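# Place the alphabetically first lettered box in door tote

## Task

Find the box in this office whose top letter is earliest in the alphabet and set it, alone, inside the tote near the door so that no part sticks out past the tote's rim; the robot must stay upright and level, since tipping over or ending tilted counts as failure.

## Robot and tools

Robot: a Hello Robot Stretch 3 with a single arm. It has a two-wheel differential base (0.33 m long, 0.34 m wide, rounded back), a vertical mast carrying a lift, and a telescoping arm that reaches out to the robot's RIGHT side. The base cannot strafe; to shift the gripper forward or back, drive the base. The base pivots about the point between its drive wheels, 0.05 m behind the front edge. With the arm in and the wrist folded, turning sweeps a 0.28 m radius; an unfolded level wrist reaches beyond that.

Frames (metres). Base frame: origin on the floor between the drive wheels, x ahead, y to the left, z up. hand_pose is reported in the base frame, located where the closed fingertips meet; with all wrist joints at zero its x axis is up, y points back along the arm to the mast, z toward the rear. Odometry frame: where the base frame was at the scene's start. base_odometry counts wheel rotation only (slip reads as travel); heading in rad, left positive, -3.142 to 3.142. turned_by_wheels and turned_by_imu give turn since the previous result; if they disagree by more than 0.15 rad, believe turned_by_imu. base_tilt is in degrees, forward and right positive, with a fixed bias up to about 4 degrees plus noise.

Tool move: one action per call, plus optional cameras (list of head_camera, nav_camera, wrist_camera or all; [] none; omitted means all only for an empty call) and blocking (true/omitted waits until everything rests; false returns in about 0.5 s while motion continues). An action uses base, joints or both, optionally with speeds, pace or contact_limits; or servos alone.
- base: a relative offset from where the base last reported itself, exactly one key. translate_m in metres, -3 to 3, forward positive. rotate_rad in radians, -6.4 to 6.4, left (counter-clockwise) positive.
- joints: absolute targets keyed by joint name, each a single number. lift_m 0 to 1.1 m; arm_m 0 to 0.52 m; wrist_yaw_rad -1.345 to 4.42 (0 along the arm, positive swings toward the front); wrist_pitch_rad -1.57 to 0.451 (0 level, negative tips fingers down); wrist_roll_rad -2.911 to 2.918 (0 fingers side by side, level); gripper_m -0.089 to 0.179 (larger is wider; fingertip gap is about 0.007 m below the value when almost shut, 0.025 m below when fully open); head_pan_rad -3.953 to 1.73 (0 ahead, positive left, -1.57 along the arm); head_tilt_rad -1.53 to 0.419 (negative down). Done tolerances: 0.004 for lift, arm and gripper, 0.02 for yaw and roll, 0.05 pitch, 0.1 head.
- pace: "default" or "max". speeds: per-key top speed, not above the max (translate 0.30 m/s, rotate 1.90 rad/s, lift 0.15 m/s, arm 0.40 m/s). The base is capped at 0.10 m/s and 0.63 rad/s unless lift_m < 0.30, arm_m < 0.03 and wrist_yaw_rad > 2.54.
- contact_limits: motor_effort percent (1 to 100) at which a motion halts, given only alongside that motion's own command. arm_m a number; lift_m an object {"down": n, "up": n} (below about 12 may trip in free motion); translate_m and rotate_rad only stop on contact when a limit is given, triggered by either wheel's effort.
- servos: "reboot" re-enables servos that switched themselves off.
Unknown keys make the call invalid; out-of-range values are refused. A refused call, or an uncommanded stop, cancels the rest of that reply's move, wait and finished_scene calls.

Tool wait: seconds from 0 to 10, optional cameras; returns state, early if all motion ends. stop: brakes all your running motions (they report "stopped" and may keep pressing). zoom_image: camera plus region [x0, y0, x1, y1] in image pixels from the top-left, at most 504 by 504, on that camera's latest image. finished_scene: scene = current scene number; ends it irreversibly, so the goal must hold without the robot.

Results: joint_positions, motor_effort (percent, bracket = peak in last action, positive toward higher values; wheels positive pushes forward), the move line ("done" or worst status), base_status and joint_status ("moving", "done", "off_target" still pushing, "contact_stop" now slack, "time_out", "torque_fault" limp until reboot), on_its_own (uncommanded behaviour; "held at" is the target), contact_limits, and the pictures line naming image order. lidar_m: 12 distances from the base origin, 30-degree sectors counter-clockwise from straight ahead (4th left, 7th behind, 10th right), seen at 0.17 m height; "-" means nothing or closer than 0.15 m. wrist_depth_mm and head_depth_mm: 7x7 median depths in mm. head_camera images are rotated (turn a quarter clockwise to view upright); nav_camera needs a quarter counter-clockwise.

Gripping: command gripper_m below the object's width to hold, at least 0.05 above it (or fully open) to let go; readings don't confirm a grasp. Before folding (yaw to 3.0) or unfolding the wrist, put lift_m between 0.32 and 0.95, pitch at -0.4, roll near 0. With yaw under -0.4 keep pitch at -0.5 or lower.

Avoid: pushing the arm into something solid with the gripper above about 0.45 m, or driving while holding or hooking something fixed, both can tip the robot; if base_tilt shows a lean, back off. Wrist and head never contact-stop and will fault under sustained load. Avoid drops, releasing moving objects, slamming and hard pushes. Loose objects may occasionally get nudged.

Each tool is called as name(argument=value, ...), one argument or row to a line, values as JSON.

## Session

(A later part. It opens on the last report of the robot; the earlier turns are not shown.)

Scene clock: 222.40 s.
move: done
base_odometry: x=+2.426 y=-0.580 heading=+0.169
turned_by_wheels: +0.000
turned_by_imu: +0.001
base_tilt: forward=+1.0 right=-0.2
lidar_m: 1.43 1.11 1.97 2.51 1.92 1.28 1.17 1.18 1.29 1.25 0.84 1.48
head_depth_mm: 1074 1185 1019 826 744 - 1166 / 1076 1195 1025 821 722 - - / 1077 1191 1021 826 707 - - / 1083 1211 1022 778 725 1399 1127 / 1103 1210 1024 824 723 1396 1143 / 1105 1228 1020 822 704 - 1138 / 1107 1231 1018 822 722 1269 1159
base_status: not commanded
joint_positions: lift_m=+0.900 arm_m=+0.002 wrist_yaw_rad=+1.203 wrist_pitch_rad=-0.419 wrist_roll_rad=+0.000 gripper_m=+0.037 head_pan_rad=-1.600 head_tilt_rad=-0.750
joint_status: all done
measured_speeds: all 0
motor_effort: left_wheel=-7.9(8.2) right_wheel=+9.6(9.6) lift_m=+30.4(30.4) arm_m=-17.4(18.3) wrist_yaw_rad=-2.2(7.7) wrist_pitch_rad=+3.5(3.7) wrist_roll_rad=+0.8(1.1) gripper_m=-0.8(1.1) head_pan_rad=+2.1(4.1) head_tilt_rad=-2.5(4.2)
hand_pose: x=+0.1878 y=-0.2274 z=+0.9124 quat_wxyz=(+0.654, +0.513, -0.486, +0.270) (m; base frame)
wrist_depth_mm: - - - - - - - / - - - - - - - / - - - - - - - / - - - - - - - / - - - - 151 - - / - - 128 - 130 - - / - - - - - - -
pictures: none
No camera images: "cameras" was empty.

move(
  base={"translate_m": 0.018},
  joints={"wrist_yaw_rad": 0.11, "wrist_pitch_rad": -0.785, "lift_m": 0.87, "gripper_m": 0.15, "arm_m": 0.15},
  cameras=["wrist_camera", "head_camera"],
)

Scene clock: 250.00 s.
move: done
base_odometry: x=+2.444 y=-0.577 heading=+0.169
turned_by_wheels: +0.000
turned_by_imu: +0.001
base_tilt: forward=+0.9 right=-0.2
lidar_m: 1.41 1.09 1.97 2.51 1.92 1.29 1.18 1.19 1.28 1.25 0.83 1.47
head_depth_mm: 1071 1187 1023 304 337 1345 1179 / 1083 1196 1023 301 330 1347 1178 / 1084 1194 1015 325 347 1343 1185 / 1086 1211 1021 755 687 1354 1176 / 1099 1219 1021 822 704 1344 1180 / 1106 1219 1028 820 743 1315 1179 / 1118 1239 1021 819 739 1341 1182
base_status: done
joint_positions: lift_m=+0.870 arm_m=+0.150 wrist_yaw_rad=+0.113 wrist_pitch_rad=-0.794 wrist_roll_rad=+0.000 gripper_m=+0.150 head_pan_rad=-1.600 head_tilt_rad=-0.750
joint_status: all done
measured_speeds: all 0
motor_effort: left_wheel=+0.8(6.1) right_wheel=+9.8(13.3) lift_m=+20.5(27.9) arm_m=+22.2(25.2) wrist_yaw_rad=-2.2(4.6) wrist_pitch_rad=+1.2(4.7) wrist_roll_rad=+0.8(1.1) gripper_m=+0.1(93.1) head_pan_rad=+2.0(4.1) head_tilt_rad=-1.8(3.0)
hand_pose: x=-0.0033 y=-0.4564 z=+0.8091 quat_wxyz=(+0.667, +0.310, -0.635, -0.236) (m; base frame)
wrist_depth_mm: - - - - - - - / - - - - - - - / - - - 277 - - - / - - - 249 249 - - / - - - - - 143 - / - 122 - - - 120 - / 106 836 857 840 - - 101
pictures: head_camera (sideways), wrist_camera
Images, in order (width x height): head_camera 896x504, wrist_camera 644x364.

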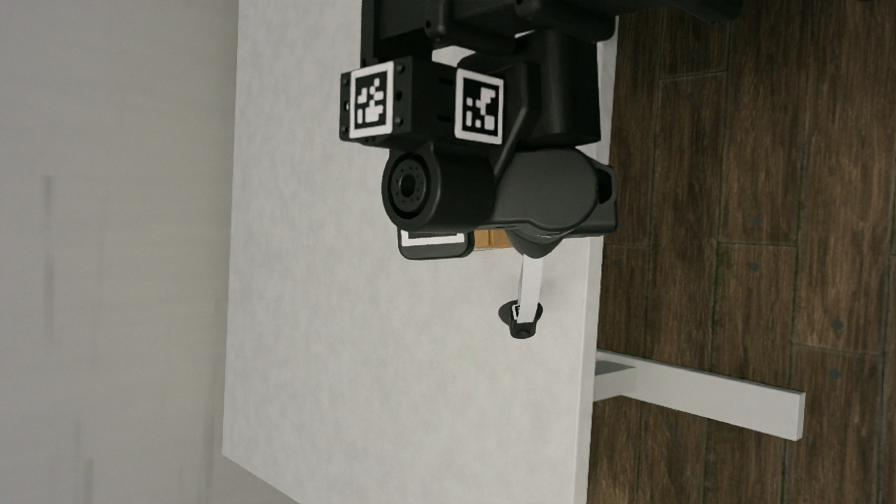

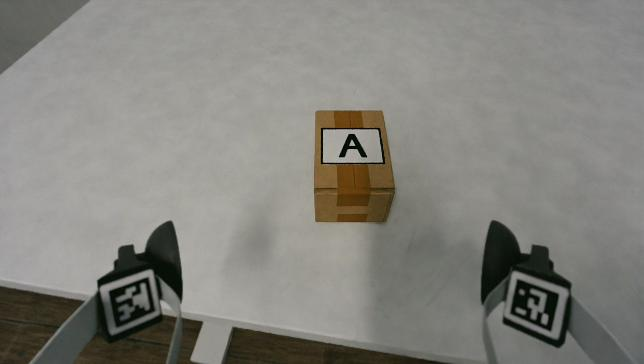

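move(
  base={"translate_m": -0.008},
  joints={"wrist_yaw_rad": 0.13, "arm_m": 0.266},
  cameras=["wrist_camera"],
)

Scene clock: 271.10 s.
move: done
base_odometry: x=+2.436 y=-0.579 heading=+0.168
turned_by_wheels: +0.000
turned_by_imu: +0.001
base_tilt: forward=+1.1 right=+0.0
lidar_m: 1.42 1.10 1.97 2.51 1.92 1.29 1.17 1.18 1.29 1.24 0.84 1.47
head_depth_mm: 1077 1184 347 310 703 1356 1187 / 1072 1174 399 761 704 1343 1184 / 1084 1195 410 497 720 1342 1181 / 1086 1218 956 729 722 1343 1178 / 1090 1211 1018 800 721 1349 1176 / 1106 1218 1018 821 740 1312 1179 / 1110 1229 1019 822 737 1335 1180
base_status: done
joint_positions: lift_m=+0.870 arm_m=+0.266 wrist_yaw_rad=+0.127 wrist_pitch_rad=-0.795 wrist_roll_rad=+0.000 gripper_m=+0.150 head_pan_rad=-1.600 head_tilt_rad=-0.750
joint_status: all done
measured_speeds: all 0
motor_effort: left_wheel=-5.5(9.8) right_wheel=-2.6(7.9) lift_m=+24.5(24.9) arm_m=+22.2(25.7) wrist_yaw_rad=+3.0(5.5) wrist_pitch_rad=+1.5(1.9) wrist_roll_rad=+0.8(1.0) gripper_m=+0.4(1.0) head_pan_rad=+1.6(3.6) head_tilt_rad=-1.5(3.0)
hand_pose: x=-0.0010 y=-0.5720 z=+0.8090 quat_wxyz=(+0.668, +0.315, -0.633, -0.232) (m; base frame)
wrist_depth_mm: - - - - - - - / - - - - - - - / - - - - - - - / - - - - - - - / - - - 214 - 143 - / - 122 - 197 - 120 - / - 115 - 181 - - 101
pictures: wrist_camera
Images, in order (width x height): wrist_camera 644x364.

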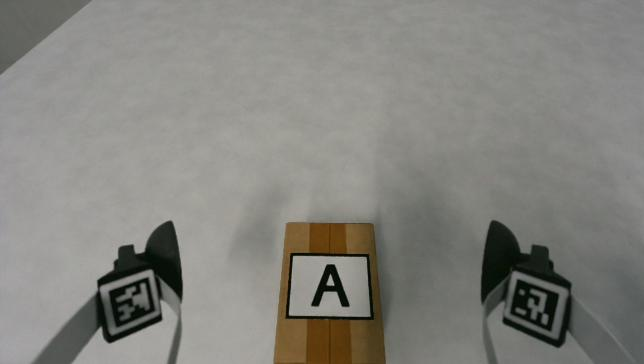

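move(
  joints={"lift_m": 0.794, "arm_m": 0.27},
  speeds={"lift_m": 0.07},
  contact_limits={"lift_m": {"down": 16}},
  cameras=[],
)

move(
  joints={"gripper_m": 0.02},
  cameras=["wrist_camera"],
)

Scene clock: 277.23 s.
move: done
base_odometry: x=+2.436 y=-0.579 heading=+0.168
turned_by_wheels: +0.000
turned_by_imu: +0.001
base_tilt: forward=+1.1 right=-0.1
lidar_m: 1.43 1.10 1.96 2.51 1.92 1.29 1.18 1.19 1.28 1.24 0.83 1.47
head_depth_mm: 1073 1185 1019 400 335 303 1162 / 1077 1196 1028 453 704 1342 1182 / 1088 1204 1020 468 707 1343 1179 / 1097 1202 1021 638 722 1350 1176 / 1098 1211 1019 823 724 1349 1175 / 1096 1217 1020 819 736 1315 1178 / 1109 1226 1025 818 740 1346 1181
base_status: not commanded
joint_positions: lift_m=+0.794 arm_m=+0.270 wrist_yaw_rad=+0.127 wrist_pitch_rad=-0.795 wrist_roll_rad=+0.000 gripper_m=+0.150 head_pan_rad=-1.600 head_tilt_rad=-0.750
joint_status: all done
measured_speeds: all 0
motor_effort: left_wheel=-5.5(5.6) right_wheel=-2.6(2.6) lift_m=+19.3(26.2) arm_m=+22.5(25.0) wrist_yaw_rad=+2.9(3.5) wrist_pitch_rad=+1.7(2.0) wrist_roll_rad=+0.8(1.1) gripper_m=-0.8(1.2) head_pan_rad=+1.1(3.3) head_tilt_rad=-1.8(2.1)
contact_limits: lift_m down 16 (down: maximum 72; up: maximum 65)
hand_pose: x=-0.0010 y=-0.5759 z=+0.7329 quat_wxyz=(+0.668, +0.315, -0.633, -0.232) (m; base frame)
wrist_depth_mm: - - - - - - - / - - - - - - - / - - - - - - - / - - - 149 - - - / - - - 133 133 144 - / - 122 - 121 121 120 - / - 115 - 115 112 - 101
pictures: none
No camera images: "cameras" was empty.

Scene clock: 279.10 s.
move: done
base_odometry: x=+2.436 y=-0.579 heading=+0.168
turned_by_wheels: +0.000
turned_by_imu: +0.000
base_tilt: forward=+1.1 right=-0.1
lidar_m: 1.42 1.09 1.97 2.52 1.92 1.28 1.17 1.19 1.29 1.24 0.84 1.47
head_depth_mm: 1074 1180 1022 400 335 303 1169 / 1076 1193 1024 454 705 1347 1185 / 1081 1201 1022 467 706 1348 1180 / 1093 1211 1024 631 720 1337 1177 / 1097 1212 1022 822 722 1343 1180 / 1099 1231 1021 824 739 1322 1177 / 1106 1227 1020 825 743 1346 1175
base_status: not commanded
joint_positions: lift_m=+0.794 arm_m=+0.270 wrist_yaw_rad=+0.132 wrist_pitch_rad=-0.791 wrist_roll_rad=+0.000 gripper_m=+0.022 head_pan_rad=-1.600 head_tilt_rad=-0.750
joint_status: all done
measured_speeds: all 0
motor_effort: left_wheel=-5.5(5.8) right_wheel=-1.9(3.0) lift_m=+19.5(20.0) arm_m=+21.8(23.0) wrist_yaw_rad=-1.2(3.4) wrist_pitch_rad=+0.8(2.0) wrist_roll_rad=+0.7(1.1) gripper_m=-30.4(99.4) head_pan_rad=+2.0(2.9) head_tilt_rad=-0.1(1.8)
contact_limits: lift_m down 16 (down: maximum 72; up: maximum 65)
hand_pose: x=-0.0001 y=-0.5767 z=+0.7336 quat_wxyz=(+0.669, +0.315, -0.633, -0.229) (m; base frame)
wrist_depth_mm: - - - - - - - / - - - - - - - / - - - - - - - / - - - 150 - - - / - - 148 135 138 - - / - - 126 122 124 119 - / - - 115 115 113 114 -
pictures: wrist_camera
Images, in order (width x height): wrist_camera 644x364.

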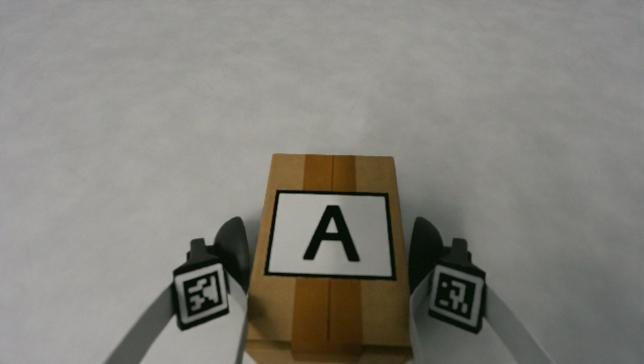

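move(
  joints={"gripper_m": 0.0},
  cameras=[],
)

move(
  joints={"lift_m": 0.88},
  speeds={"lift_m": 0.06},
  cameras=["wrist_camera"],
)

Scene clock: 301.30 s.
move: done
base_odometry: x=+2.436 y=-0.579 heading=+0.168
turned_by_wheels: +0.000
turned_by_imu: +0.001
base_tilt: forward=+1.1 right=-0.1
lidar_m: 1.42 1.10 1.97 2.51 1.92 1.28 1.18 1.18 1.29 1.24 0.83 1.47
head_depth_mm: 1072 1193 1026 400 335 303 1167 / 1081 1195 1024 453 706 1342 1179 / 1091 1205 1026 469 707 1350 1187 / 1091 1206 1019 630 721 1335 1189 / 1097 1219 1025 824 721 1343 1176 / 1103 1226 1025 824 738 1320 1181 / 1111 1233 1017 818 738 1344 1181
base_status: not commanded
joint_positions: lift_m=+0.794 arm_m=+0.270 wrist_yaw_rad=+0.132 wrist_pitch_rad=-0.790 wrist_roll_rad=+0.000 gripper_m=+0.002 head_pan_rad=-1.600 head_tilt_rad=-0.750
joint_status: all done
measured_speeds: all 0
motor_effort: left_wheel=-5.4(5.7) right_wheel=-2.6(2.8) lift_m=+19.5(19.6) arm_m=+20.7(21.2) wrist_yaw_rad=-1.3(2.1) wrist_pitch_rad=+0.8(1.2) wrist_roll_rad=+0.7(0.9) gripper_m=-38.9(100.0) head_pan_rad=+2.3(2.3) head_tilt_rad=-0.9(1.2)
contact_limits: lift_m down 16 (down: maximum 72; up: maximum 65)
hand_pose: x=+0.0000 y=-0.5767 z=+0.7336 quat_wxyz=(+0.669, +0.315, -0.633, -0.229) (m; base frame)
wrist_depth_mm: - - - - - - - / - - - - - - - / - - - - - - - / - - - 150 - - - / - - 148 134 137 - - / - - 126 122 124 119 - / - - 115 115 113 104 -
pictures: none
No camera images: "cameras" was empty.

Scene clock: 303.33 s.
move: done
base_odometry: x=+2.436 y=-0.579 heading=+0.168
turned_by_wheels: +0.000
turned_by_imu: +0.000
base_tilt: forward=+0.9 right=-0.1
lidar_m: 1.42 1.10 1.97 2.51 1.92 1.29 1.18 1.19 1.29 1.25 0.84 1.47
head_depth_mm: 1073 1190 340 335 706 1358 1184 / 1073 1148 405 781 707 1342 1184 / 1083 1197 407 672 719 1335 1174 / 1093 1203 924 670 721 1338 1183 / 1101 1214 1015 819 723 1347 1186 / 1103 1226 1029 827 741 1314 1183 / 1108 1223 1017 819 740 1337 1183
base_status: not commanded
joint_positions: lift_m=+0.880 arm_m=+0.270 wrist_yaw_rad=+0.132 wrist_pitch_rad=-0.800 wrist_roll_rad=+0.000 gripper_m=+0.005 head_pan_rad=-1.600 head_tilt_rad=-0.750
joint_status: all done
measured_speeds: all 0
on_its_own: gripper_m is held at +0.004, not at your +0.000, by its stall guard, which is not easing now
motor_effort: left_wheel=-5.6(5.6) right_wheel=-2.4(2.9) lift_m=+31.4(35.4) arm_m=+20.0(20.9) wrist_yaw_rad=-1.7(2.0) wrist_pitch_rad=+2.5(2.9) wrist_roll_rad=+0.7(1.0) gripper_m=-18.7(39.3) head_pan_rad=+1.9(3.0) head_tilt_rad=+0.6(1.8)
hand_pose: x=-0.0003 y=-0.5747 z=+0.8180 quat_wxyz=(+0.668, +0.318, -0.631, -0.232) (m; base frame)
wrist_depth_mm: - - - - - - - / - - - - - - - / - - - - - - - / - - - 163 - - - / - - 148 143 147 - - / - - 125 125 126 119 - / - - 115 113 111 114 -
pictures: wrist_camera
Images, in order (width x height): wrist_camera 644x364.

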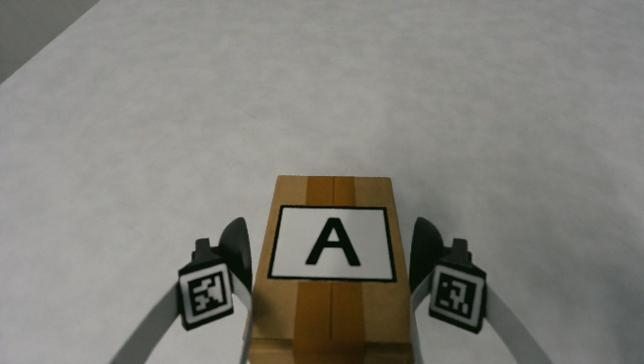

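move(
  joints={"arm_m": 0.0},
  cameras=[],
)

move(
  base={"rotate_rad": 1.973},
  joints={"wrist_yaw_rad": 1.57, "head_pan_rad": 0.0, "head_tilt_rad": -0.5},
  speeds={"wrist_yaw_rad": 0.7},
  cameras=["head_camera"],
)

move(
  base={"translate_m": 1.1},
  joints={"lift_m": 0.5},
  cameras=["wrist_camera"],
)

Scene clock: 315.93 s.
move: done
base_odometry: x=+2.436 y=-0.579 heading=+0.168
turned_by_wheels: +0.000
turned_by_imu: +0.001
base_tilt: forward=+1.2 right=-0.1
lidar_m: 1.42 1.10 1.97 2.51 1.91 1.28 1.17 1.19 1.29 1.24 0.83 1.47
head_depth_mm: 1070 1188 1024 820 722 - - / 1072 1192 1021 823 724 - - / 1084 1200 1024 824 703 - - / 1090 1209 1022 822 689 359 1164 / 1099 1207 1021 824 722 1284 1187 / 1098 1227 1019 817 739 1316 1180 / 1108 1224 1025 825 740 1338 1177
base_status: not commanded
joint_positions: lift_m=+0.880 arm_m=+0.002 wrist_yaw_rad=+0.132 wrist_pitch_rad=-0.801 wrist_roll_rad=+0.000 gripper_m=+0.005 head_pan_rad=-1.600 head_tilt_rad=-0.750
joint_status: all done
joint sent to its limit — arm_m, lower limit.
measured_speeds: all 0
on_its_own: gripper_m is held at +0.004, not at your +0.000, by its stall guard, which is not easing now
motor_effort: left_wheel=-5.4(5.7) right_wheel=-1.7(2.9) lift_m=+21.3(23.3) arm_m=-22.2(24.8) wrist_yaw_rad=-1.6(2.0) wrist_pitch_rad=+2.6(3.0) wrist_roll_rad=+0.8(1.1) gripper_m=-17.9(20.2) head_pan_rad=+2.0(2.6) head_tilt_rad=+0.9(1.7)
hand_pose: x=-0.0003 y=-0.3064 z=+0.8179 quat_wxyz=(+0.668, +0.318, -0.631, -0.232) (m; base frame)
wrist_depth_mm: - - - - - - - / - - - - - - - / - - - - - - - / - - - 163 168 - - / - - 155 143 149 - - / 969 945 125 124 126 912 933 / 897 840 115 113 113 818 862
pictures: none
No camera images: "cameras" was empty.

Scene clock: 320.17 s.
move: done
base_odometry: x=+2.436 y=-0.579 heading=+2.141
turned_by_wheels: +1.972
turned_by_imu: +1.966
base_tilt: forward=+1.2 right=-0.2
lidar_m: 1.91 1.28 1.55 1.18 1.19 1.24 0.84 1.54 1.43 1.10 1.81 2.51
head_depth_mm: 2121 2269 2471 2541 2008 1612 1340 / 2218 2383 2590 2679 1998 1613 1338 / 2299 2471 2704 2653 1976 1616 1345 / 2424 2609 2872 2663 1992 1590 1327 / 2528 2734 3020 2656 1989 1597 1334 / 1667 1794 1918 2125 1976 1594 1342 / 1653 1794 2011 2197 1884 1598 1327
base_status: done
joint_positions: lift_m=+0.880 arm_m=+0.002 wrist_yaw_rad=+1.567 wrist_pitch_rad=-0.801 wrist_roll_rad=+0.000 gripper_m=+0.005 head_pan_rad=+0.002 head_tilt_rad=-0.498
joint_status: all done
measured_speeds: all 0
on_its_own: gripper_m is held at +0.004, not at your +0.000, by its stall guard, which is not easing now
motor_effort: left_wheel=-10.3(15.3) right_wheel=+11.8(15.0) lift_m=+24.6(24.8) arm_m=-21.1(22.5) wrist_yaw_rad=+3.3(6.6) wrist_pitch_rad=+2.7(3.2) wrist_roll_rad=+0.6(1.1) gripper_m=-18.8(19.9) head_pan_rad=-3.4(4.9) head_tilt_rad=+0.4(4.7)
hand_pose: x=+0.1397 y=-0.1475 z=+0.8179 quat_wxyz=(+0.656, +0.655, -0.266, +0.264) (m; base frame)
wrist_depth_mm: - - - - - - - / - - - - - - - / - - - - - - - / - - - 169 - - - / - - 154 143 149 - - / 951 939 125 125 126 941 947 / 897 858 116 113 112 831 867
pictures: head_camera (sideways)
Images, in order (width x height): head_camera 896x504.

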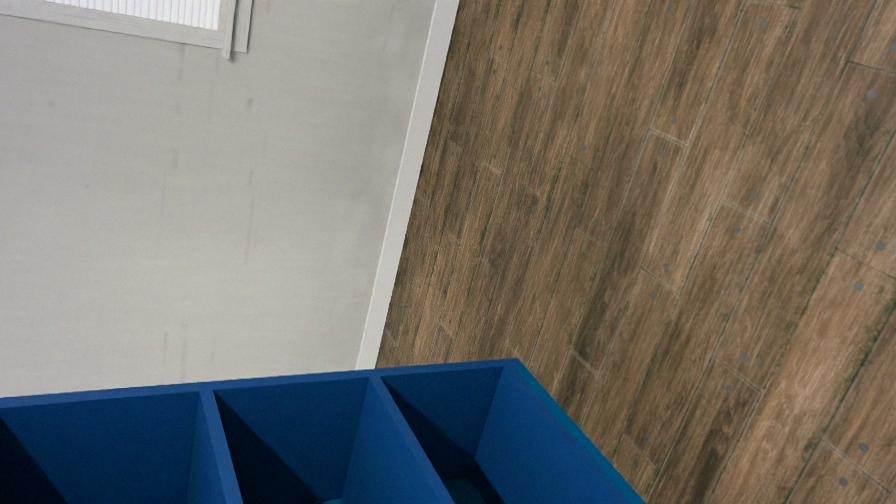

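Scene clock: 332.27 s.
move: done
base_odometry: x=+1.842 y=+0.347 heading=+2.141
turned_by_wheels: +0.000
turned_by_imu: +0.001
base_tilt: forward=+0.9 right=-0.4
lidar_m: 1.53 0.88 1.17 0.79 1.46 1.83 1.93 2.00 1.49 1.56 1.63 1.51
head_depth_mm: 1263 1346 1468 1586 1732 1602 1340 / 1304 1394 1522 1658 1803 1604 1342 / 1370 1474 1607 1768 1861 1602 1347 / 1421 1544 1700 1860 1978 1595 1337 / 1506 1640 1797 1989 1966 1588 1339 / 1570 1720 1902 2115 2005 1608 1319 / 1645 1797 2019 2259 2018 1594 1298
base_status: done
joint_positions: lift_m=+0.500 arm_m=+0.002 wrist_yaw_rad=+1.567 wrist_pitch_rad=-0.801 wrist_roll_rad=+0.000 gripper_m=+0.005 head_pan_rad=+0.000 head_tilt_rad=-0.500
joint_status: all done
measured_speeds: all 0
on_its_own: gripper_m is held at +0.004, not at your +0.000, by its stall guard, which is not easing now
motor_effort: left_wheel=+0.6(12.8) right_wheel=+9.5(17.7) lift_m=+21.1(23.4) arm_m=-14.0(21.7) wrist_yaw_rad=+2.8(3.9) wrist_pitch_rad=+2.5(3.2) wrist_roll_rad=+0.8(1.1) gripper_m=-18.5(20.5) head_pan_rad=-3.6(5.2) head_tilt_rad=-3.1(4.2)
hand_pose: x=+0.1396 y=-0.1475 z=+0.4379 quat_wxyz=(+0.656, +0.655, -0.266, +0.264) (m; base frame)
wrist_depth_mm: - - - - - - - / 825 933 925 895 928 940 928 / 775 824 818 814 808 815 804 / 717 723 728 169 711 710 716 / 650 659 153 143 148 638 651 / 598 591 125 124 126 579 587 / 549 522 116 113 113 521 541
pictures: wrist_camera
Images, in order (width x height): wrist_camera 644x364.

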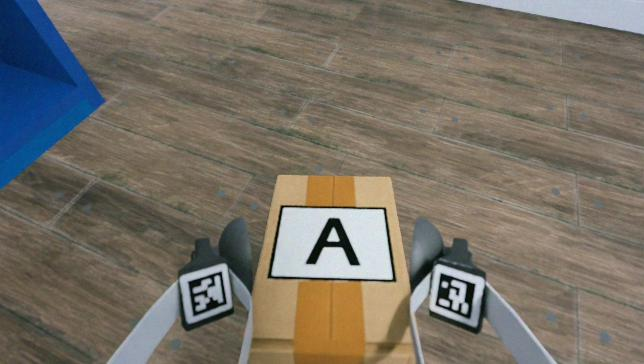

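move(
  base={"translate_m": 1.085},
  joints={"head_pan_rad": -0.07, "head_tilt_rad": -0.45},
  cameras=[],
)

move(
  base={"rotate_rad": 1.169},
  cameras=["head_camera", "nav_camera"],
)

Scene clock: 351.70 s.
move: done
base_odometry: x=+1.257 y=+1.261 heading=+2.141
turned_by_wheels: +0.000
turned_by_imu: +0.000
base_tilt: forward=+1.0 right=+0.0
lidar_m: 0.52 0.65 1.35 0.73 0.68 1.36 3.01 2.35 1.82 0.85 0.56 0.52
head_depth_mm: 395 420 452 488 530 579 638 / 407 438 470 508 554 609 677 / 423 456 490 532 584 644 717 / 439 474 512 557 614 682 765 / 458 492 533 586 649 722 818 / 475 513 561 619 685 769 882 / 496 538 590 649 731 825 950
base_status: done
joint_positions: lift_m=+0.500 arm_m=+0.002 wrist_yaw_rad=+1.567 wrist_pitch_rad=-0.801 wrist_roll_rad=+0.000 gripper_m=+0.005 head_pan_rad=-0.070 head_tilt_rad=-0.450
joint_status: all done
measured_speeds: all 0
on_its_own: gripper_m is held at +0.004, not at your +0.000, by its stall guard, which is not easing now
motor_effort: left_wheel=+9.3(13.1) right_wheel=+2.8(14.4) lift_m=+22.8(22.9) arm_m=-4.8(12.4) wrist_yaw_rad=+3.0(3.8) wrist_pitch_rad=+2.8(3.3) wrist_roll_rad=+0.7(1.1) gripper_m=-18.8(20.2) head_pan_rad=+3.6(4.7) head_tilt_rad=+3.2(4.9)
hand_pose: x=+0.1396 y=-0.1475 z=+0.4379 quat_wxyz=(+0.656, +0.655, -0.266, +0.264) (m; base frame)
wrist_depth_mm: - - - - - - - / - - - - - - - / 817 795 - - - - - / 732 714 724 163 - - - / 643 651 153 144 146 - - / 591 595 125 125 126 573 575 / 546 521 116 113 113 519 537
pictures: none
No camera images: "cameras" was empty.

Scene clock: 354.67 s.
move: done
base_odometry: x=+1.257 y=+1.261 heading=-2.974
turned_by_wheels: +1.168
turned_by_imu: +1.166
base_tilt: forward=+1.0 right=-0.1
lidar_m: 1.81 0.64 0.54 1.36 3.25 2.35 1.81 0.75 0.54 0.52 0.54 0.72
head_depth_mm: 1488 1466 1452 1413 1507 1504 1360 / 2124 2183 2084 2095 2012 1683 1388 / 2182 2319 2533 2670 2141 1682 1388 / 2162 2300 2463 2662 2118 1655 1384 / 2143 2269 2504 2624 2115 1660 1385 / 2135 2308 2469 2642 2124 1670 1369 / 2134 2280 2482 2609 2155 1662 1373
base_status: done
joint_positions: lift_m=+0.500 arm_m=+0.002 wrist_yaw_rad=+1.567 wrist_pitch_rad=-0.801 wrist_roll_rad=+0.000 gripper_m=+0.005 head_pan_rad=-0.070 head_tilt_rad=-0.450
joint_status: not commanded
measured_speeds: all 0
on_its_own: gripper_m is held at +0.004, not at your +0.000, by its stall guard, which is not easing now
motor_effort: left_wheel=-10.9(15.3) right_wheel=+11.1(15.8) lift_m=+23.0(23.1) arm_m=-10.4(10.9) wrist_yaw_rad=+3.0(3.8) wrist_pitch_rad=+2.5(3.1) wrist_roll_rad=+0.8(1.0) gripper_m=-19.8(20.1) head_pan_rad=+2.7(4.6) head_tilt_rad=+2.4(4.2)
hand_pose: x=+0.1396 y=-0.1475 z=+0.4379 quat_wxyz=(+0.656, +0.655, -0.266, +0.264) (m; base frame)
wrist_depth_mm: - - - - - - - / 916 938 918 907 915 - - / - 815 813 809 799 - - / 717 722 745 168 720 720 - / 657 653 153 143 149 637 - / 588 594 126 125 125 517 - / 541 521 116 113 112 517 467
pictures: head_camera (sideways), nav_camera (sideways)
Images, in order (width x height): head_camera 896x504, nav_camera 672x504.

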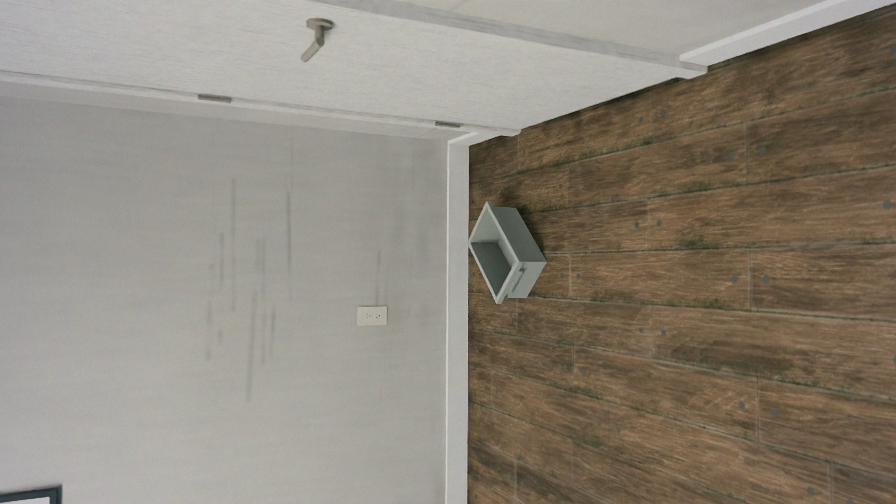

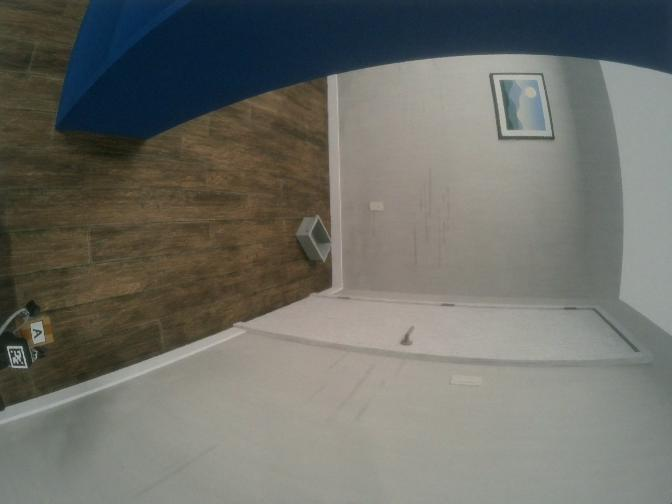

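zoom_image(
  camera="head_camera",
  region=[455, 190, 565, 310],
)

Scaled by 4.200 from the camera's 896x504 image, which has a finer 1280x720 frame.

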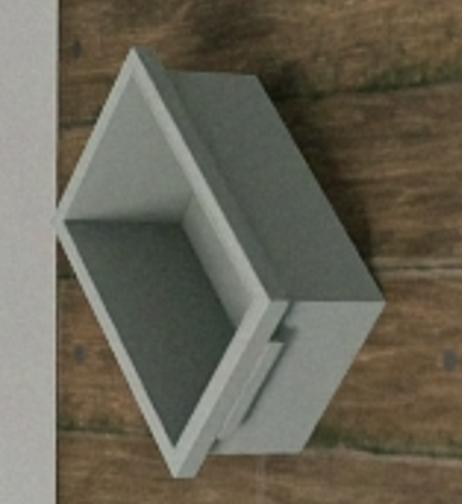

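move(
  base={"translate_m": 0.85},
  joints={"lift_m": 0.36},
  cameras=[],
)

move(
  base={"rotate_rad": 0.357},
  joints={"head_pan_rad": -0.42, "head_tilt_rad": -0.7},
  cameras=["head_camera"],
)

Scene clock: 400.63 s.
move: done
base_odometry: x=+0.419 y=+1.119 heading=-2.974
turned_by_wheels: +0.000
turned_by_imu: +0.000
base_tilt: forward=+0.9 right=-0.2
lidar_m: 1.65 1.70 2.30 0.47 0.47 0.64 2.13 0.72 0.52 0.50 0.52 0.65
head_depth_mm: 1389 1465 1463 1364 1402 1391 1330 / 1407 1505 1642 1783 1920 1666 1384 / 1404 1523 1644 1790 1961 1628 1377 / 1400 1519 1632 1768 1951 1682 1388 / 1395 1504 1620 1776 1949 1629 1390 / 1397 1494 1610 1768 1931 1670 1376 / 1391 1499 1617 1783 1917 1674 1376
base_status: done
joint_positions: lift_m=+0.360 arm_m=+0.002 wrist_yaw_rad=+1.567 wrist_pitch_rad=-0.801 wrist_roll_rad=+0.000 gripper_m=+0.005 head_pan_rad=-0.070 head_tilt_rad=-0.450
joint_status: all done
measured_speeds: all 0
on_its_own: gripper_m is held at +0.004, not at your +0.000, by its stall guard, which is not easing now
motor_effort: left_wheel=+5.3(12.6) right_wheel=+4.7(14.3) lift_m=+22.1(22.3) arm_m=-16.3(22.3) wrist_yaw_rad=+3.5(3.9) wrist_pitch_rad=+3.0(3.3) wrist_roll_rad=+0.8(1.1) gripper_m=-18.1(20.4) head_pan_rad=+2.8(4.4) head_tilt_rad=+1.9(3.3)
hand_pose: x=+0.1396 y=-0.1475 z=+0.2979 quat_wxyz=(+0.656, +0.655, -0.266, +0.264) (m; base frame)
wrist_depth_mm: 840 833 837 831 838 - - / 710 719 724 720 727 582 - / 636 628 632 627 612 612 - / 556 556 560 168 548 546 456 / 499 492 154 143 149 492 419 / 450 450 125 124 126 438 403 / 415 402 116 113 113 399 394
pictures: none
No camera images: "cameras" was empty.

Scene clock: 402.30 s.
move: done
base_odometry: x=+0.419 y=+1.119 heading=-2.617
turned_by_wheels: +0.356
turned_by_imu: +0.356
base_tilt: forward=+0.9 right=+0.0
lidar_m: 1.65 2.00 2.81 0.47 0.56 2.66 0.90 0.56 0.50 0.50 0.61 1.11
head_depth_mm: 1413 1502 1432 1458 1456 1362 1205 / 1430 1600 1831 1932 1623 1394 1217 / 1432 1598 1833 1975 1628 1376 1199 / 1433 1608 1819 1960 1605 1378 1196 / 1425 1598 1811 1970 1622 1386 1206 / 1428 1600 1810 1972 1633 1382 1199 / 1416 1599 1821 1985 1620 1378 1207
base_status: done
joint_positions: lift_m=+0.360 arm_m=+0.002 wrist_yaw_rad=+1.567 wrist_pitch_rad=-0.801 wrist_roll_rad=+0.000 gripper_m=+0.005 head_pan_rad=-0.421 head_tilt_rad=-0.699
joint_status: all done
measured_speeds: all 0
on_its_own: gripper_m is held at +0.004, not at your +0.000, by its stall guard, which is not easing now
motor_effort: left_wheel=-10.1(14.1) right_wheel=+11.2(15.5) lift_m=+22.3(22.7) arm_m=-16.6(16.8) wrist_yaw_rad=+3.1(3.6) wrist_pitch_rad=+2.6(3.2) wrist_roll_rad=+0.7(1.0) gripper_m=-19.3(19.9) head_pan_rad=-2.1(4.3) head_tilt_rad=-3.1(5.2)
hand_pose: x=+0.1396 y=-0.1475 z=+0.2979 quat_wxyz=(+0.656, +0.655, -0.266, +0.264) (m; base frame)
wrist_depth_mm: 834 847 836 836 824 816 815 / 711 724 727 702 706 718 707 / 630 637 618 629 627 620 616 / 558 561 562 168 548 549 543 / 497 492 154 143 149 490 493 / 450 454 125 125 126 441 445 / 415 400 116 113 113 402 413
pictures: head_camera (sideways)
Images, in order (width x height): head_camera 896x504.

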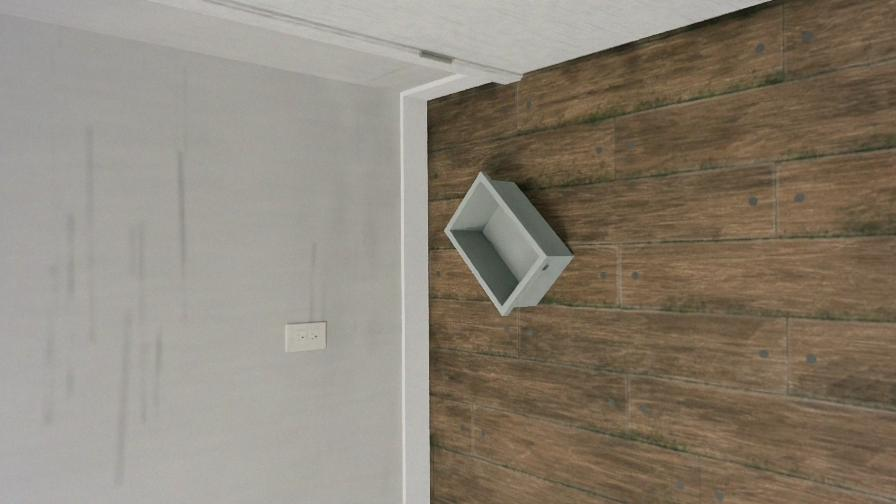

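zoom_image(
  camera="head_camera",
  region=[430, 165, 590, 325],
)

Scaled by 3.150 from the camera's 896x504 image, which has a finer 1280x720 frame.

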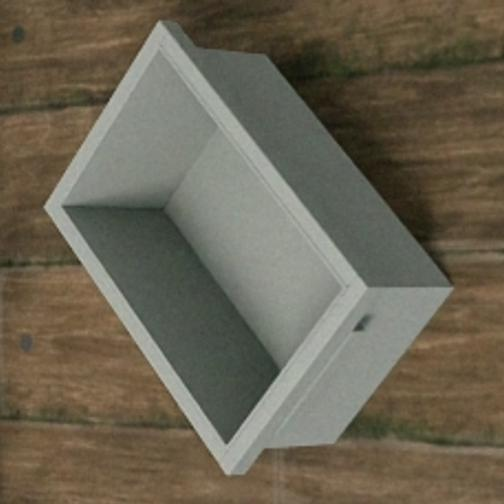

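move(
  base={"translate_m": 1.133},
  joints={"head_pan_rad": -1.5, "head_tilt_rad": -1.1, "lift_m": 0.32},
  cameras=["head_camera"],
)

move(
  joints={"wrist_yaw_rad": 0.451, "arm_m": 0.1, "lift_m": 0.27},
  speeds={"wrist_yaw_rad": 1.0},
  cameras=["wrist_camera"],
)

Scene clock: 433.93 s.
move: done
base_odometry: x=-0.562 y=+0.552 heading=-2.617
turned_by_wheels: +0.000
turned_by_imu: +0.000
base_tilt: forward=+0.9 right=-0.2
lidar_m: 0.59 0.71 1.35 2.05 1.28 1.15 1.57 0.95 0.85 0.85 0.65 0.59
head_depth_mm: 842 987 1208 1399 1292 1193 1096 / 882 1040 1293 1426 1298 704 648 / 954 1141 1400 1424 1267 761 962 / 997 1224 1500 1424 1293 1013 969 / 1038 1235 1473 1419 1307 957 1116 / 926 1043 1202 1382 1309 1205 1120 / 803 894 1007 1154 1274 1201 1118
base_status: done
joint_positions: lift_m=+0.320 arm_m=+0.002 wrist_yaw_rad=+1.567 wrist_pitch_rad=-0.802 wrist_roll_rad=+0.000 gripper_m=+0.005 head_pan_rad=-1.500 head_tilt_rad=-1.100
joint_status: all done
measured_speeds: all 0
on_its_own: gripper_m is held at +0.004, not at your +0.000, by its stall guard, which is not easing now
motor_effort: left_wheel=+8.2(13.1) right_wheel=+2.3(14.4) lift_m=+32.2(32.8) arm_m=-21.9(22.4) wrist_yaw_rad=+2.8(3.7) wrist_pitch_rad=+3.1(3.4) wrist_roll_rad=+0.7(1.2) gripper_m=-17.8(20.3) head_pan_rad=+3.0(5.6) head_tilt_rad=-0.4(9.4)
hand_pose: x=+0.1395 y=-0.1475 z=+0.2578 quat_wxyz=(+0.656, +0.655, -0.266, +0.264) (m; base frame)
wrist_depth_mm: - - - - - - 388 / 664 655 626 - - - - / 578 574 579 569 553 - - / 514 502 520 168 504 500 489 / 458 451 154 143 149 454 449 / 414 412 125 124 126 403 409 / 386 365 116 113 113 364 377
pictures: head_camera (sideways)
Images, in order (width x height): head_camera 896x504.

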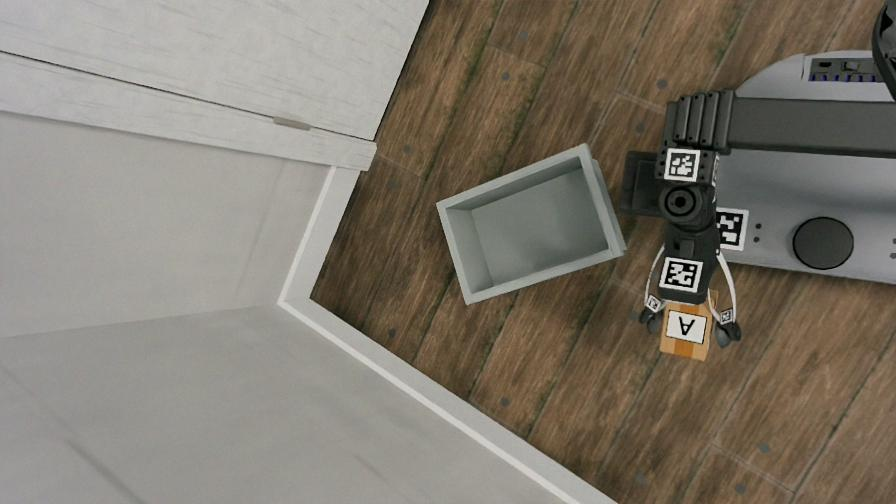

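Scene clock: 435.90 s.
move: done
base_odometry: x=-0.562 y=+0.552 heading=-2.617
turned_by_wheels: +0.000
turned_by_imu: +0.000
base_tilt: forward=+1.1 right=-0.2
lidar_m: 0.59 0.71 1.35 2.05 1.27 1.15 1.56 0.94 0.85 0.85 0.66 0.59
head_depth_mm: 842 986 1203 1409 1283 1187 1097 / 882 1043 1298 1413 1289 752 700 / 954 1148 1407 1401 913 1034 961 / 1005 1215 1498 1403 1202 1191 969 / 1041 1231 1468 1419 1303 1196 1111 / 924 1048 1204 1371 1307 1203 1117 / 802 893 1010 1164 1269 1208 1118
base_status: not commanded
joint_positions: lift_m=+0.270 arm_m=+0.100 wrist_yaw_rad=+0.454 wrist_pitch_rad=-0.802 wrist_roll_rad=+0.000 gripper_m=+0.005 head_pan_rad=-1.500 head_tilt_rad=-1.100
joint_status: all done
measured_speeds: all 0
on_its_own: gripper_m is held at +0.004, not at your +0.000, by its stall guard, which is not easing now
motor_effort: left_wheel=+8.3(8.5) right_wheel=+2.1(2.9) lift_m=+24.5(29.7) arm_m=+23.0(24.8) wrist_yaw_rad=-2.1(6.6) wrist_pitch_rad=+2.8(3.2) wrist_roll_rad=+0.8(1.0) gripper_m=-18.3(20.4) head_pan_rad=+3.2(4.1) head_tilt_rad=-0.7(2.0)
hand_pose: x=+0.0490 y=-0.3896 z=+0.2078 quat_wxyz=(+0.697, +0.416, -0.572, -0.123) (m; base frame)
wrist_depth_mm: 361 392 - 649 661 472 430 / 386 - 563 577 572 553 465 / - 484 508 527 528 501 470 / 439 440 445 163 323 441 441 / 405 401 154 143 147 390 397 / 366 364 125 125 126 250 362 / 340 321 116 113 112 228 331
pictures: wrist_camera
Images, in order (width x height): wrist_camera 644x364.

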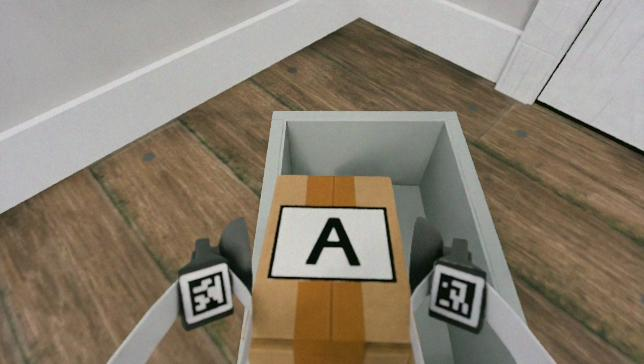

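move(
  joints={"arm_m": 0.181},
  cameras=["wrist_camera", "head_camera"],
)

Scene clock: 460.30 s.
move: done
base_odometry: x=-0.562 y=+0.552 heading=-2.617
turned_by_wheels: +0.000
turned_by_imu: +0.001
base_tilt: forward=+1.1 right=-0.1
lidar_m: 0.59 0.71 1.35 2.05 1.28 1.15 1.56 0.95 0.85 0.85 0.65 0.59
head_depth_mm: 838 990 1200 1390 1302 1193 1097 / 881 1040 1297 1416 825 751 700 / 951 1142 1407 1413 917 1046 967 / 1003 1224 1497 1419 1267 1184 977 / 1037 1226 1470 1425 1305 1200 1115 / 919 1048 1206 1372 1308 1195 1119 / 805 895 1006 1169 1278 1199 1121
base_status: not commanded
joint_positions: lift_m=+0.270 arm_m=+0.181 wrist_yaw_rad=+0.454 wrist_pitch_rad=-0.802 wrist_roll_rad=+0.000 gripper_m=+0.005 head_pan_rad=-1.500 head_tilt_rad=-1.100
joint_status: all done
measured_speeds: all 0
on_its_own: gripper_m is held at +0.004, not at your +0.000, by its stall guard, which is not easing now
motor_effort: left_wheel=+8.3(8.5) right_wheel=+2.5(2.7) lift_m=+29.9(32.7) arm_m=+22.8(25.2) wrist_yaw_rad=-2.2(2.5) wrist_pitch_rad=+3.0(3.2) wrist_roll_rad=+0.8(1.1) gripper_m=-18.8(19.9) head_pan_rad=+1.9(4.2) head_tilt_rad=-2.1(2.3)
hand_pose: x=+0.0490 y=-0.4706 z=+0.2078 quat_wxyz=(+0.697, +0.416, -0.572, -0.123) (m; base frame)
wrist_depth_mm: 343 382 - 613 - - 354 / 362 425 - 573 558 486 409 / 383 - 507 501 503 482 422 / - 445 442 168 334 441 436 / 401 400 154 143 147 400 397 / 367 363 125 125 126 357 360 / 336 321 116 113 113 224 333
pictures: head_camera (sideways), wrist_camera
Images, in order (width x height): head_camera 896x504, wrist_camera 644x364.

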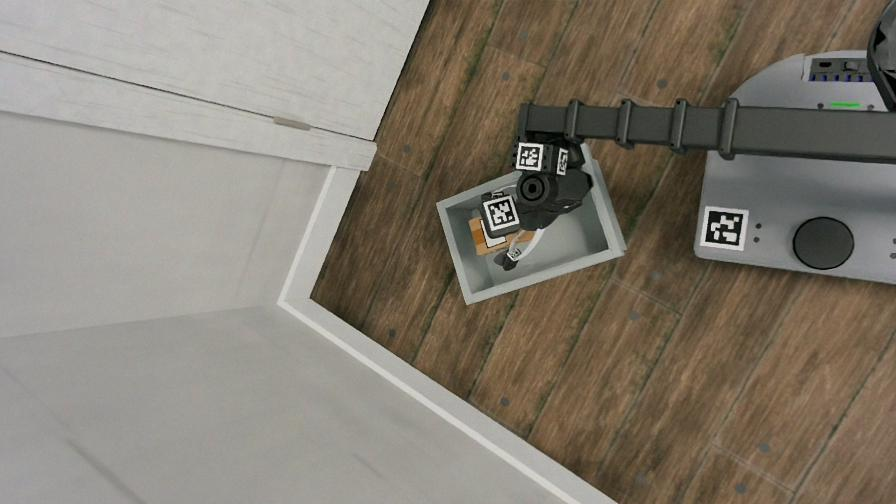

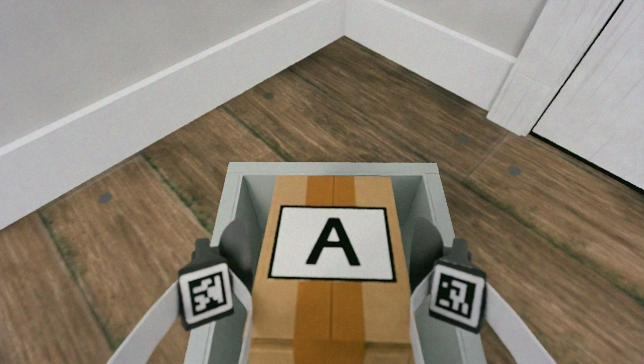

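move(
  joints={"lift_m": 0.14},
  speeds={"lift_m": 0.08},
  contact_limits={"lift_m": {"down": 16}},
  cameras=[],
)

move(
  joints={"lift_m": 0.098},
  speeds={"lift_m": 0.04},
  contact_limits={"lift_m": {"down": 16}},
  cameras=["wrist_camera"],
)

Scene clock: 470.73 s.
move: done
base_odometry: x=-0.562 y=+0.552 heading=-2.617
turned_by_wheels: +0.000
turned_by_imu: +0.001
base_tilt: forward=+0.8 right=-0.1
lidar_m: 0.59 0.71 1.35 2.05 1.27 1.15 1.57 0.95 0.85 0.85 0.65 0.59
head_depth_mm: 838 988 1196 1400 1298 1194 1096 / 882 1041 1291 1422 1274 1166 963 / 947 1137 1406 1415 1060 1035 955 / 1004 1213 1498 1425 1259 1183 967 / 1040 1234 1468 1403 1304 1205 1110 / 922 1045 1213 1368 1308 1211 1115 / 805 895 1003 1146 1274 1207 1121
base_status: not commanded
joint_positions: lift_m=+0.140 arm_m=+0.181 wrist_yaw_rad=+0.454 wrist_pitch_rad=-0.802 wrist_roll_rad=+0.000 gripper_m=+0.005 head_pan_rad=-1.500 head_tilt_rad=-1.100
joint_status: all done
measured_speeds: all 0
on_its_own: gripper_m is held at +0.004, not at your +0.000, by its stall guard, which is not easing now
motor_effort: left_wheel=+8.2(8.5) right_wheel=+2.9(2.9) lift_m=+20.4(25.7) arm_m=+13.2(17.0) wrist_yaw_rad=-2.0(2.5) wrist_pitch_rad=+3.1(3.3) wrist_roll_rad=+0.8(1.0) gripper_m=-19.1(19.6) head_pan_rad=+2.0(4.0) head_tilt_rad=-0.9(2.4)
contact_limits: lift_m down 16 (down: maximum 72; up: maximum 65)
hand_pose: x=+0.0490 y=-0.4706 z=+0.0778 quat_wxyz=(+0.697, +0.416, -0.572, -0.123) (m; base frame)
wrist_depth_mm: - - 438 457 450 421 353 / - 364 207 - - 212 360 / 324 171 208 - - 178 327 / 293 149 233 163 233 165 287 / 261 136 150 144 147 165 246 / 121 127 126 125 126 135 120 / - 112 115 113 111 121 109
pictures: none
No camera images: "cameras" was empty.

Scene clock: 472.27 s.
move: done
base_odometry: x=-0.562 y=+0.552 heading=-2.617
turned_by_wheels: +0.000
turned_by_imu: +0.000
base_tilt: forward=+1.0 right=-0.1
lidar_m: 0.59 0.71 1.35 2.06 1.28 1.15 1.56 0.95 0.85 0.85 0.66 0.59
head_depth_mm: 843 994 1204 1400 1299 1196 1098 / 879 1043 1291 1416 1300 1186 962 / 953 1140 1405 1417 1110 1039 953 / 1008 1223 1492 1426 1252 1188 972 / 1043 1229 1469 1417 1297 1204 1110 / 924 1040 1209 1369 1294 1206 1115 / 805 899 1005 1165 1277 1205 1119
base_status: not commanded
joint_positions: lift_m=+0.098 arm_m=+0.181 wrist_yaw_rad=+0.454 wrist_pitch_rad=-0.802 wrist_roll_rad=+0.000 gripper_m=+0.005 head_pan_rad=-1.500 head_tilt_rad=-1.100
joint_status: all done
measured_speeds: all 0
on_its_own: gripper_m is held at +0.004, not at your +0.000, by its stall guard, which is not easing now
motor_effort: left_wheel=+8.3(8.6) right_wheel=+2.1(2.7) lift_m=+20.0(22.3) arm_m=+10.0(12.7) wrist_yaw_rad=-2.2(2.3) wrist_pitch_rad=+3.0(3.3) wrist_roll_rad=+0.7(1.0) gripper_m=-19.6(19.9) head_pan_rad=+2.4(3.6) head_tilt_rad=-1.7(2.7)
contact_limits: lift_m down 16 (down: maximum 72; up: maximum 65)
hand_pose: x=+0.0490 y=-0.4706 z=+0.0358 quat_wxyz=(+0.697, +0.416, -0.572, -0.123) (m; base frame)
wrist_depth_mm: - 145 - - - 165 340 / - 145 208 - - 164 121 / 105 145 208 - - 166 115 / - 136 208 163 168 164 115 / - 136 150 143 147 165 109 / 106 126 125 125 127 135 115 / - 119 121 113 115 135 114
pictures: wrist_camera
Images, in order (width x height): wrist_camera 644x364.

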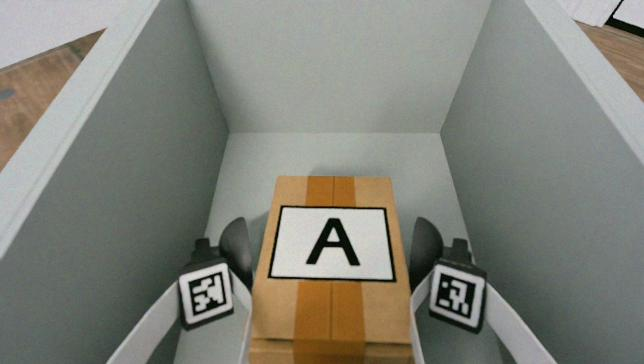

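move(
  joints={"lift_m": 0.09},
  speeds={"lift_m": 0.03},
  contact_limits={"lift_m": {"down": 16}},
  cameras=[],
)

move(
  joints={"gripper_m": 0.115},
  cameras=["wrist_camera"],
)

Scene clock: 478.47 s.
move: done
base_odometry: x=-0.562 y=+0.552 heading=-2.617
turned_by_wheels: +0.000
turned_by_imu: +0.001
base_tilt: forward=+0.9 right=-0.1
lidar_m: 0.59 0.71 1.35 2.05 1.28 1.15 1.57 0.95 0.85 0.85 0.65 0.59
head_depth_mm: 837 987 1199 1412 1298 1185 1100 / 878 1038 1289 1407 1293 1179 960 / 951 1139 1401 1418 1105 1033 960 / 1005 1210 1488 1423 1269 1189 975 / 1035 1230 1460 1417 1304 1211 1124 / 925 1045 1204 1363 1306 1209 1111 / 804 893 1010 1160 1272 1206 1116
base_status: not commanded
joint_positions: lift_m=+0.090 arm_m=+0.181 wrist_yaw_rad=+0.454 wrist_pitch_rad=-0.796 wrist_roll_rad=+0.000 gripper_m=+0.005 head_pan_rad=-1.500 head_tilt_rad=-1.100
joint_status: all done
measured_speeds: all 0
on_its_own: gripper_m is held at +0.004, not at your +0.000, by its stall guard, which is not easing now
motor_effort: left_wheel=+8.2(8.5) right_wheel=+2.1(2.7) lift_m=+18.4(21.9) arm_m=+3.4(4.7) wrist_yaw_rad=-1.8(2.3) wrist_pitch_rad=+1.9(3.2) wrist_roll_rad=+0.7(1.0) gripper_m=-18.8(19.8) head_pan_rad=+2.3(3.9) head_tilt_rad=-1.5(2.4)
contact_limits: lift_m down 16 (down: maximum 72; up: maximum 65)
hand_pose: x=+0.0495 y=-0.4718 z=+0.0288 quat_wxyz=(+0.697, +0.414, -0.573, -0.121) (m; base frame)
wrist_depth_mm: - 137 - - - 164 324 / - 147 189 - - 164 114 / - 146 208 - - 163 120 / - 147 210 164 - 164 115 / - 136 150 142 145 164 109 / 106 127 126 124 126 135 114 / - 112 117 113 113 134 114
pictures: none
No camera images: "cameras" was empty.

Scene clock: 480.10 s.
move: done
base_odometry: x=-0.562 y=+0.552 heading=-2.617
turned_by_wheels: +0.000
turned_by_imu: +0.000
base_tilt: forward=+1.0 right=-0.2
lidar_m: 0.59 0.71 1.35 2.05 1.28 1.15 1.56 0.95 0.85 0.85 0.65 0.59
head_depth_mm: 842 988 1204 1388 1294 1186 1097 / 885 1037 1295 1419 1290 1181 958 / 948 1142 1406 1420 1117 1039 953 / 1002 1221 1500 1425 1283 1189 972 / 1038 1231 1474 1427 1303 1201 1113 / 923 1043 1213 1371 1299 1200 1118 / 803 893 1012 1166 1278 1210 1121
base_status: not commanded
joint_positions: lift_m=+0.090 arm_m=+0.181 wrist_yaw_rad=+0.449 wrist_pitch_rad=-0.793 wrist_roll_rad=+0.000 gripper_m=+0.115 head_pan_rad=-1.500 head_tilt_rad=-1.100
joint_status: all done
measured_speeds: all 0
motor_effort: left_wheel=+7.3(8.7) right_wheel=+2.1(2.9) lift_m=+24.6(24.6) arm_m=+0.1(3.5) wrist_yaw_rad=+2.1(2.3) wrist_pitch_rad=+1.1(2.0) wrist_roll_rad=+0.8(1.1) gripper_m=+1.4(91.3) head_pan_rad=+1.9(3.3) head_tilt_rad=-1.5(3.1)
contact_limits: lift_m down 16 (down: maximum 72; up: maximum 65)
hand_pose: x=+0.0491 y=-0.4726 z=+0.0292 quat_wxyz=(+0.697, +0.412, -0.575, -0.121) (m; base frame)
wrist_depth_mm: - 139 - - - 150 331 / - 138 - - - 161 113 / - 149 241 - - 161 119 / - 138 214 162 - 174 113 / - 137 155 148 150 151 108 / 107 124 135 134 139 124 113 / - 120 127 122 127 120 108
pictures: wrist_camera
Images, in order (width x height): wrist_camera 644x364.

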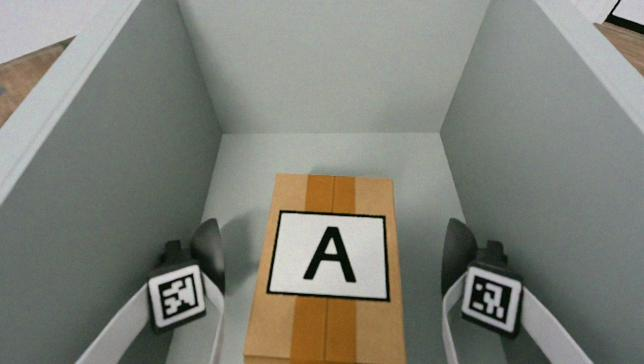

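move(
  joints={"lift_m": 0.3},
  speeds={"lift_m": 0.08},
  cameras=["wrist_camera"],
)

Scene clock: 486.20 s.
move: done
base_odometry: x=-0.562 y=+0.552 heading=-2.617
turned_by_wheels: +0.000
turned_by_imu: +0.001
base_tilt: forward=+0.9 right=+0.0
lidar_m: 0.59 0.71 1.35 2.06 1.27 1.15 1.57 0.95 0.85 0.85 0.66 0.59
head_depth_mm: 843 985 1211 1392 1297 1200 1096 / 881 1040 1286 1407 804 722 665 / 950 1145 1413 1417 927 1054 966 / 1002 1224 1486 1413 1267 1187 972 / 1043 1230 1468 1417 1299 1201 1118 / 923 1044 1207 1370 1307 1200 1118 / 806 893 1011 1157 1275 1203 1124
base_status: not commanded
joint_positions: lift_m=+0.300 arm_m=+0.181 wrist_yaw_rad=+0.449 wrist_pitch_rad=-0.796 wrist_roll_rad=+0.000 gripper_m=+0.115 head_pan_rad=-1.500 head_tilt_rad=-1.100
joint_status: all done
measured_speeds: all 0
motor_effort: left_wheel=+7.2(7.5) right_wheel=+2.2(2.6) lift_m=+30.9(34.0) arm_m=-10.8(10.8) wrist_yaw_rad=+1.9(2.6) wrist_pitch_rad=+1.9(2.1) wrist_roll_rad=+0.6(0.9) gripper_m=-0.5(3.0) head_pan_rad=+2.7(3.9) head_tilt_rad=-2.5(3.6)
hand_pose: x=+0.0488 y=-0.4720 z=+0.2388 quat_wxyz=(+0.697, +0.412, -0.574, -0.122) (m; base frame)
wrist_depth_mm: 345 381 - 612 - - 355 / 360 - - 607 602 475 404 / 384 - 532 546 545 496 435 / - 474 489 493 499 483 461 / 423 437 317 - 328 435 435 / 394 125 275 - 327 124 395 / 366 125 270 310 288 124 359
pictures: wrist_camera
Images, in order (width x height): wrist_camera 644x364.

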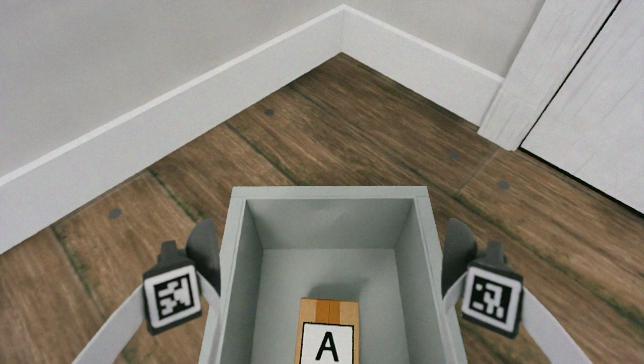

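The box marked "A" is lying flat inside the tote, and nothing else is in it.

finished_scene(
  scene=3,
)

The scene is finished: the task was done.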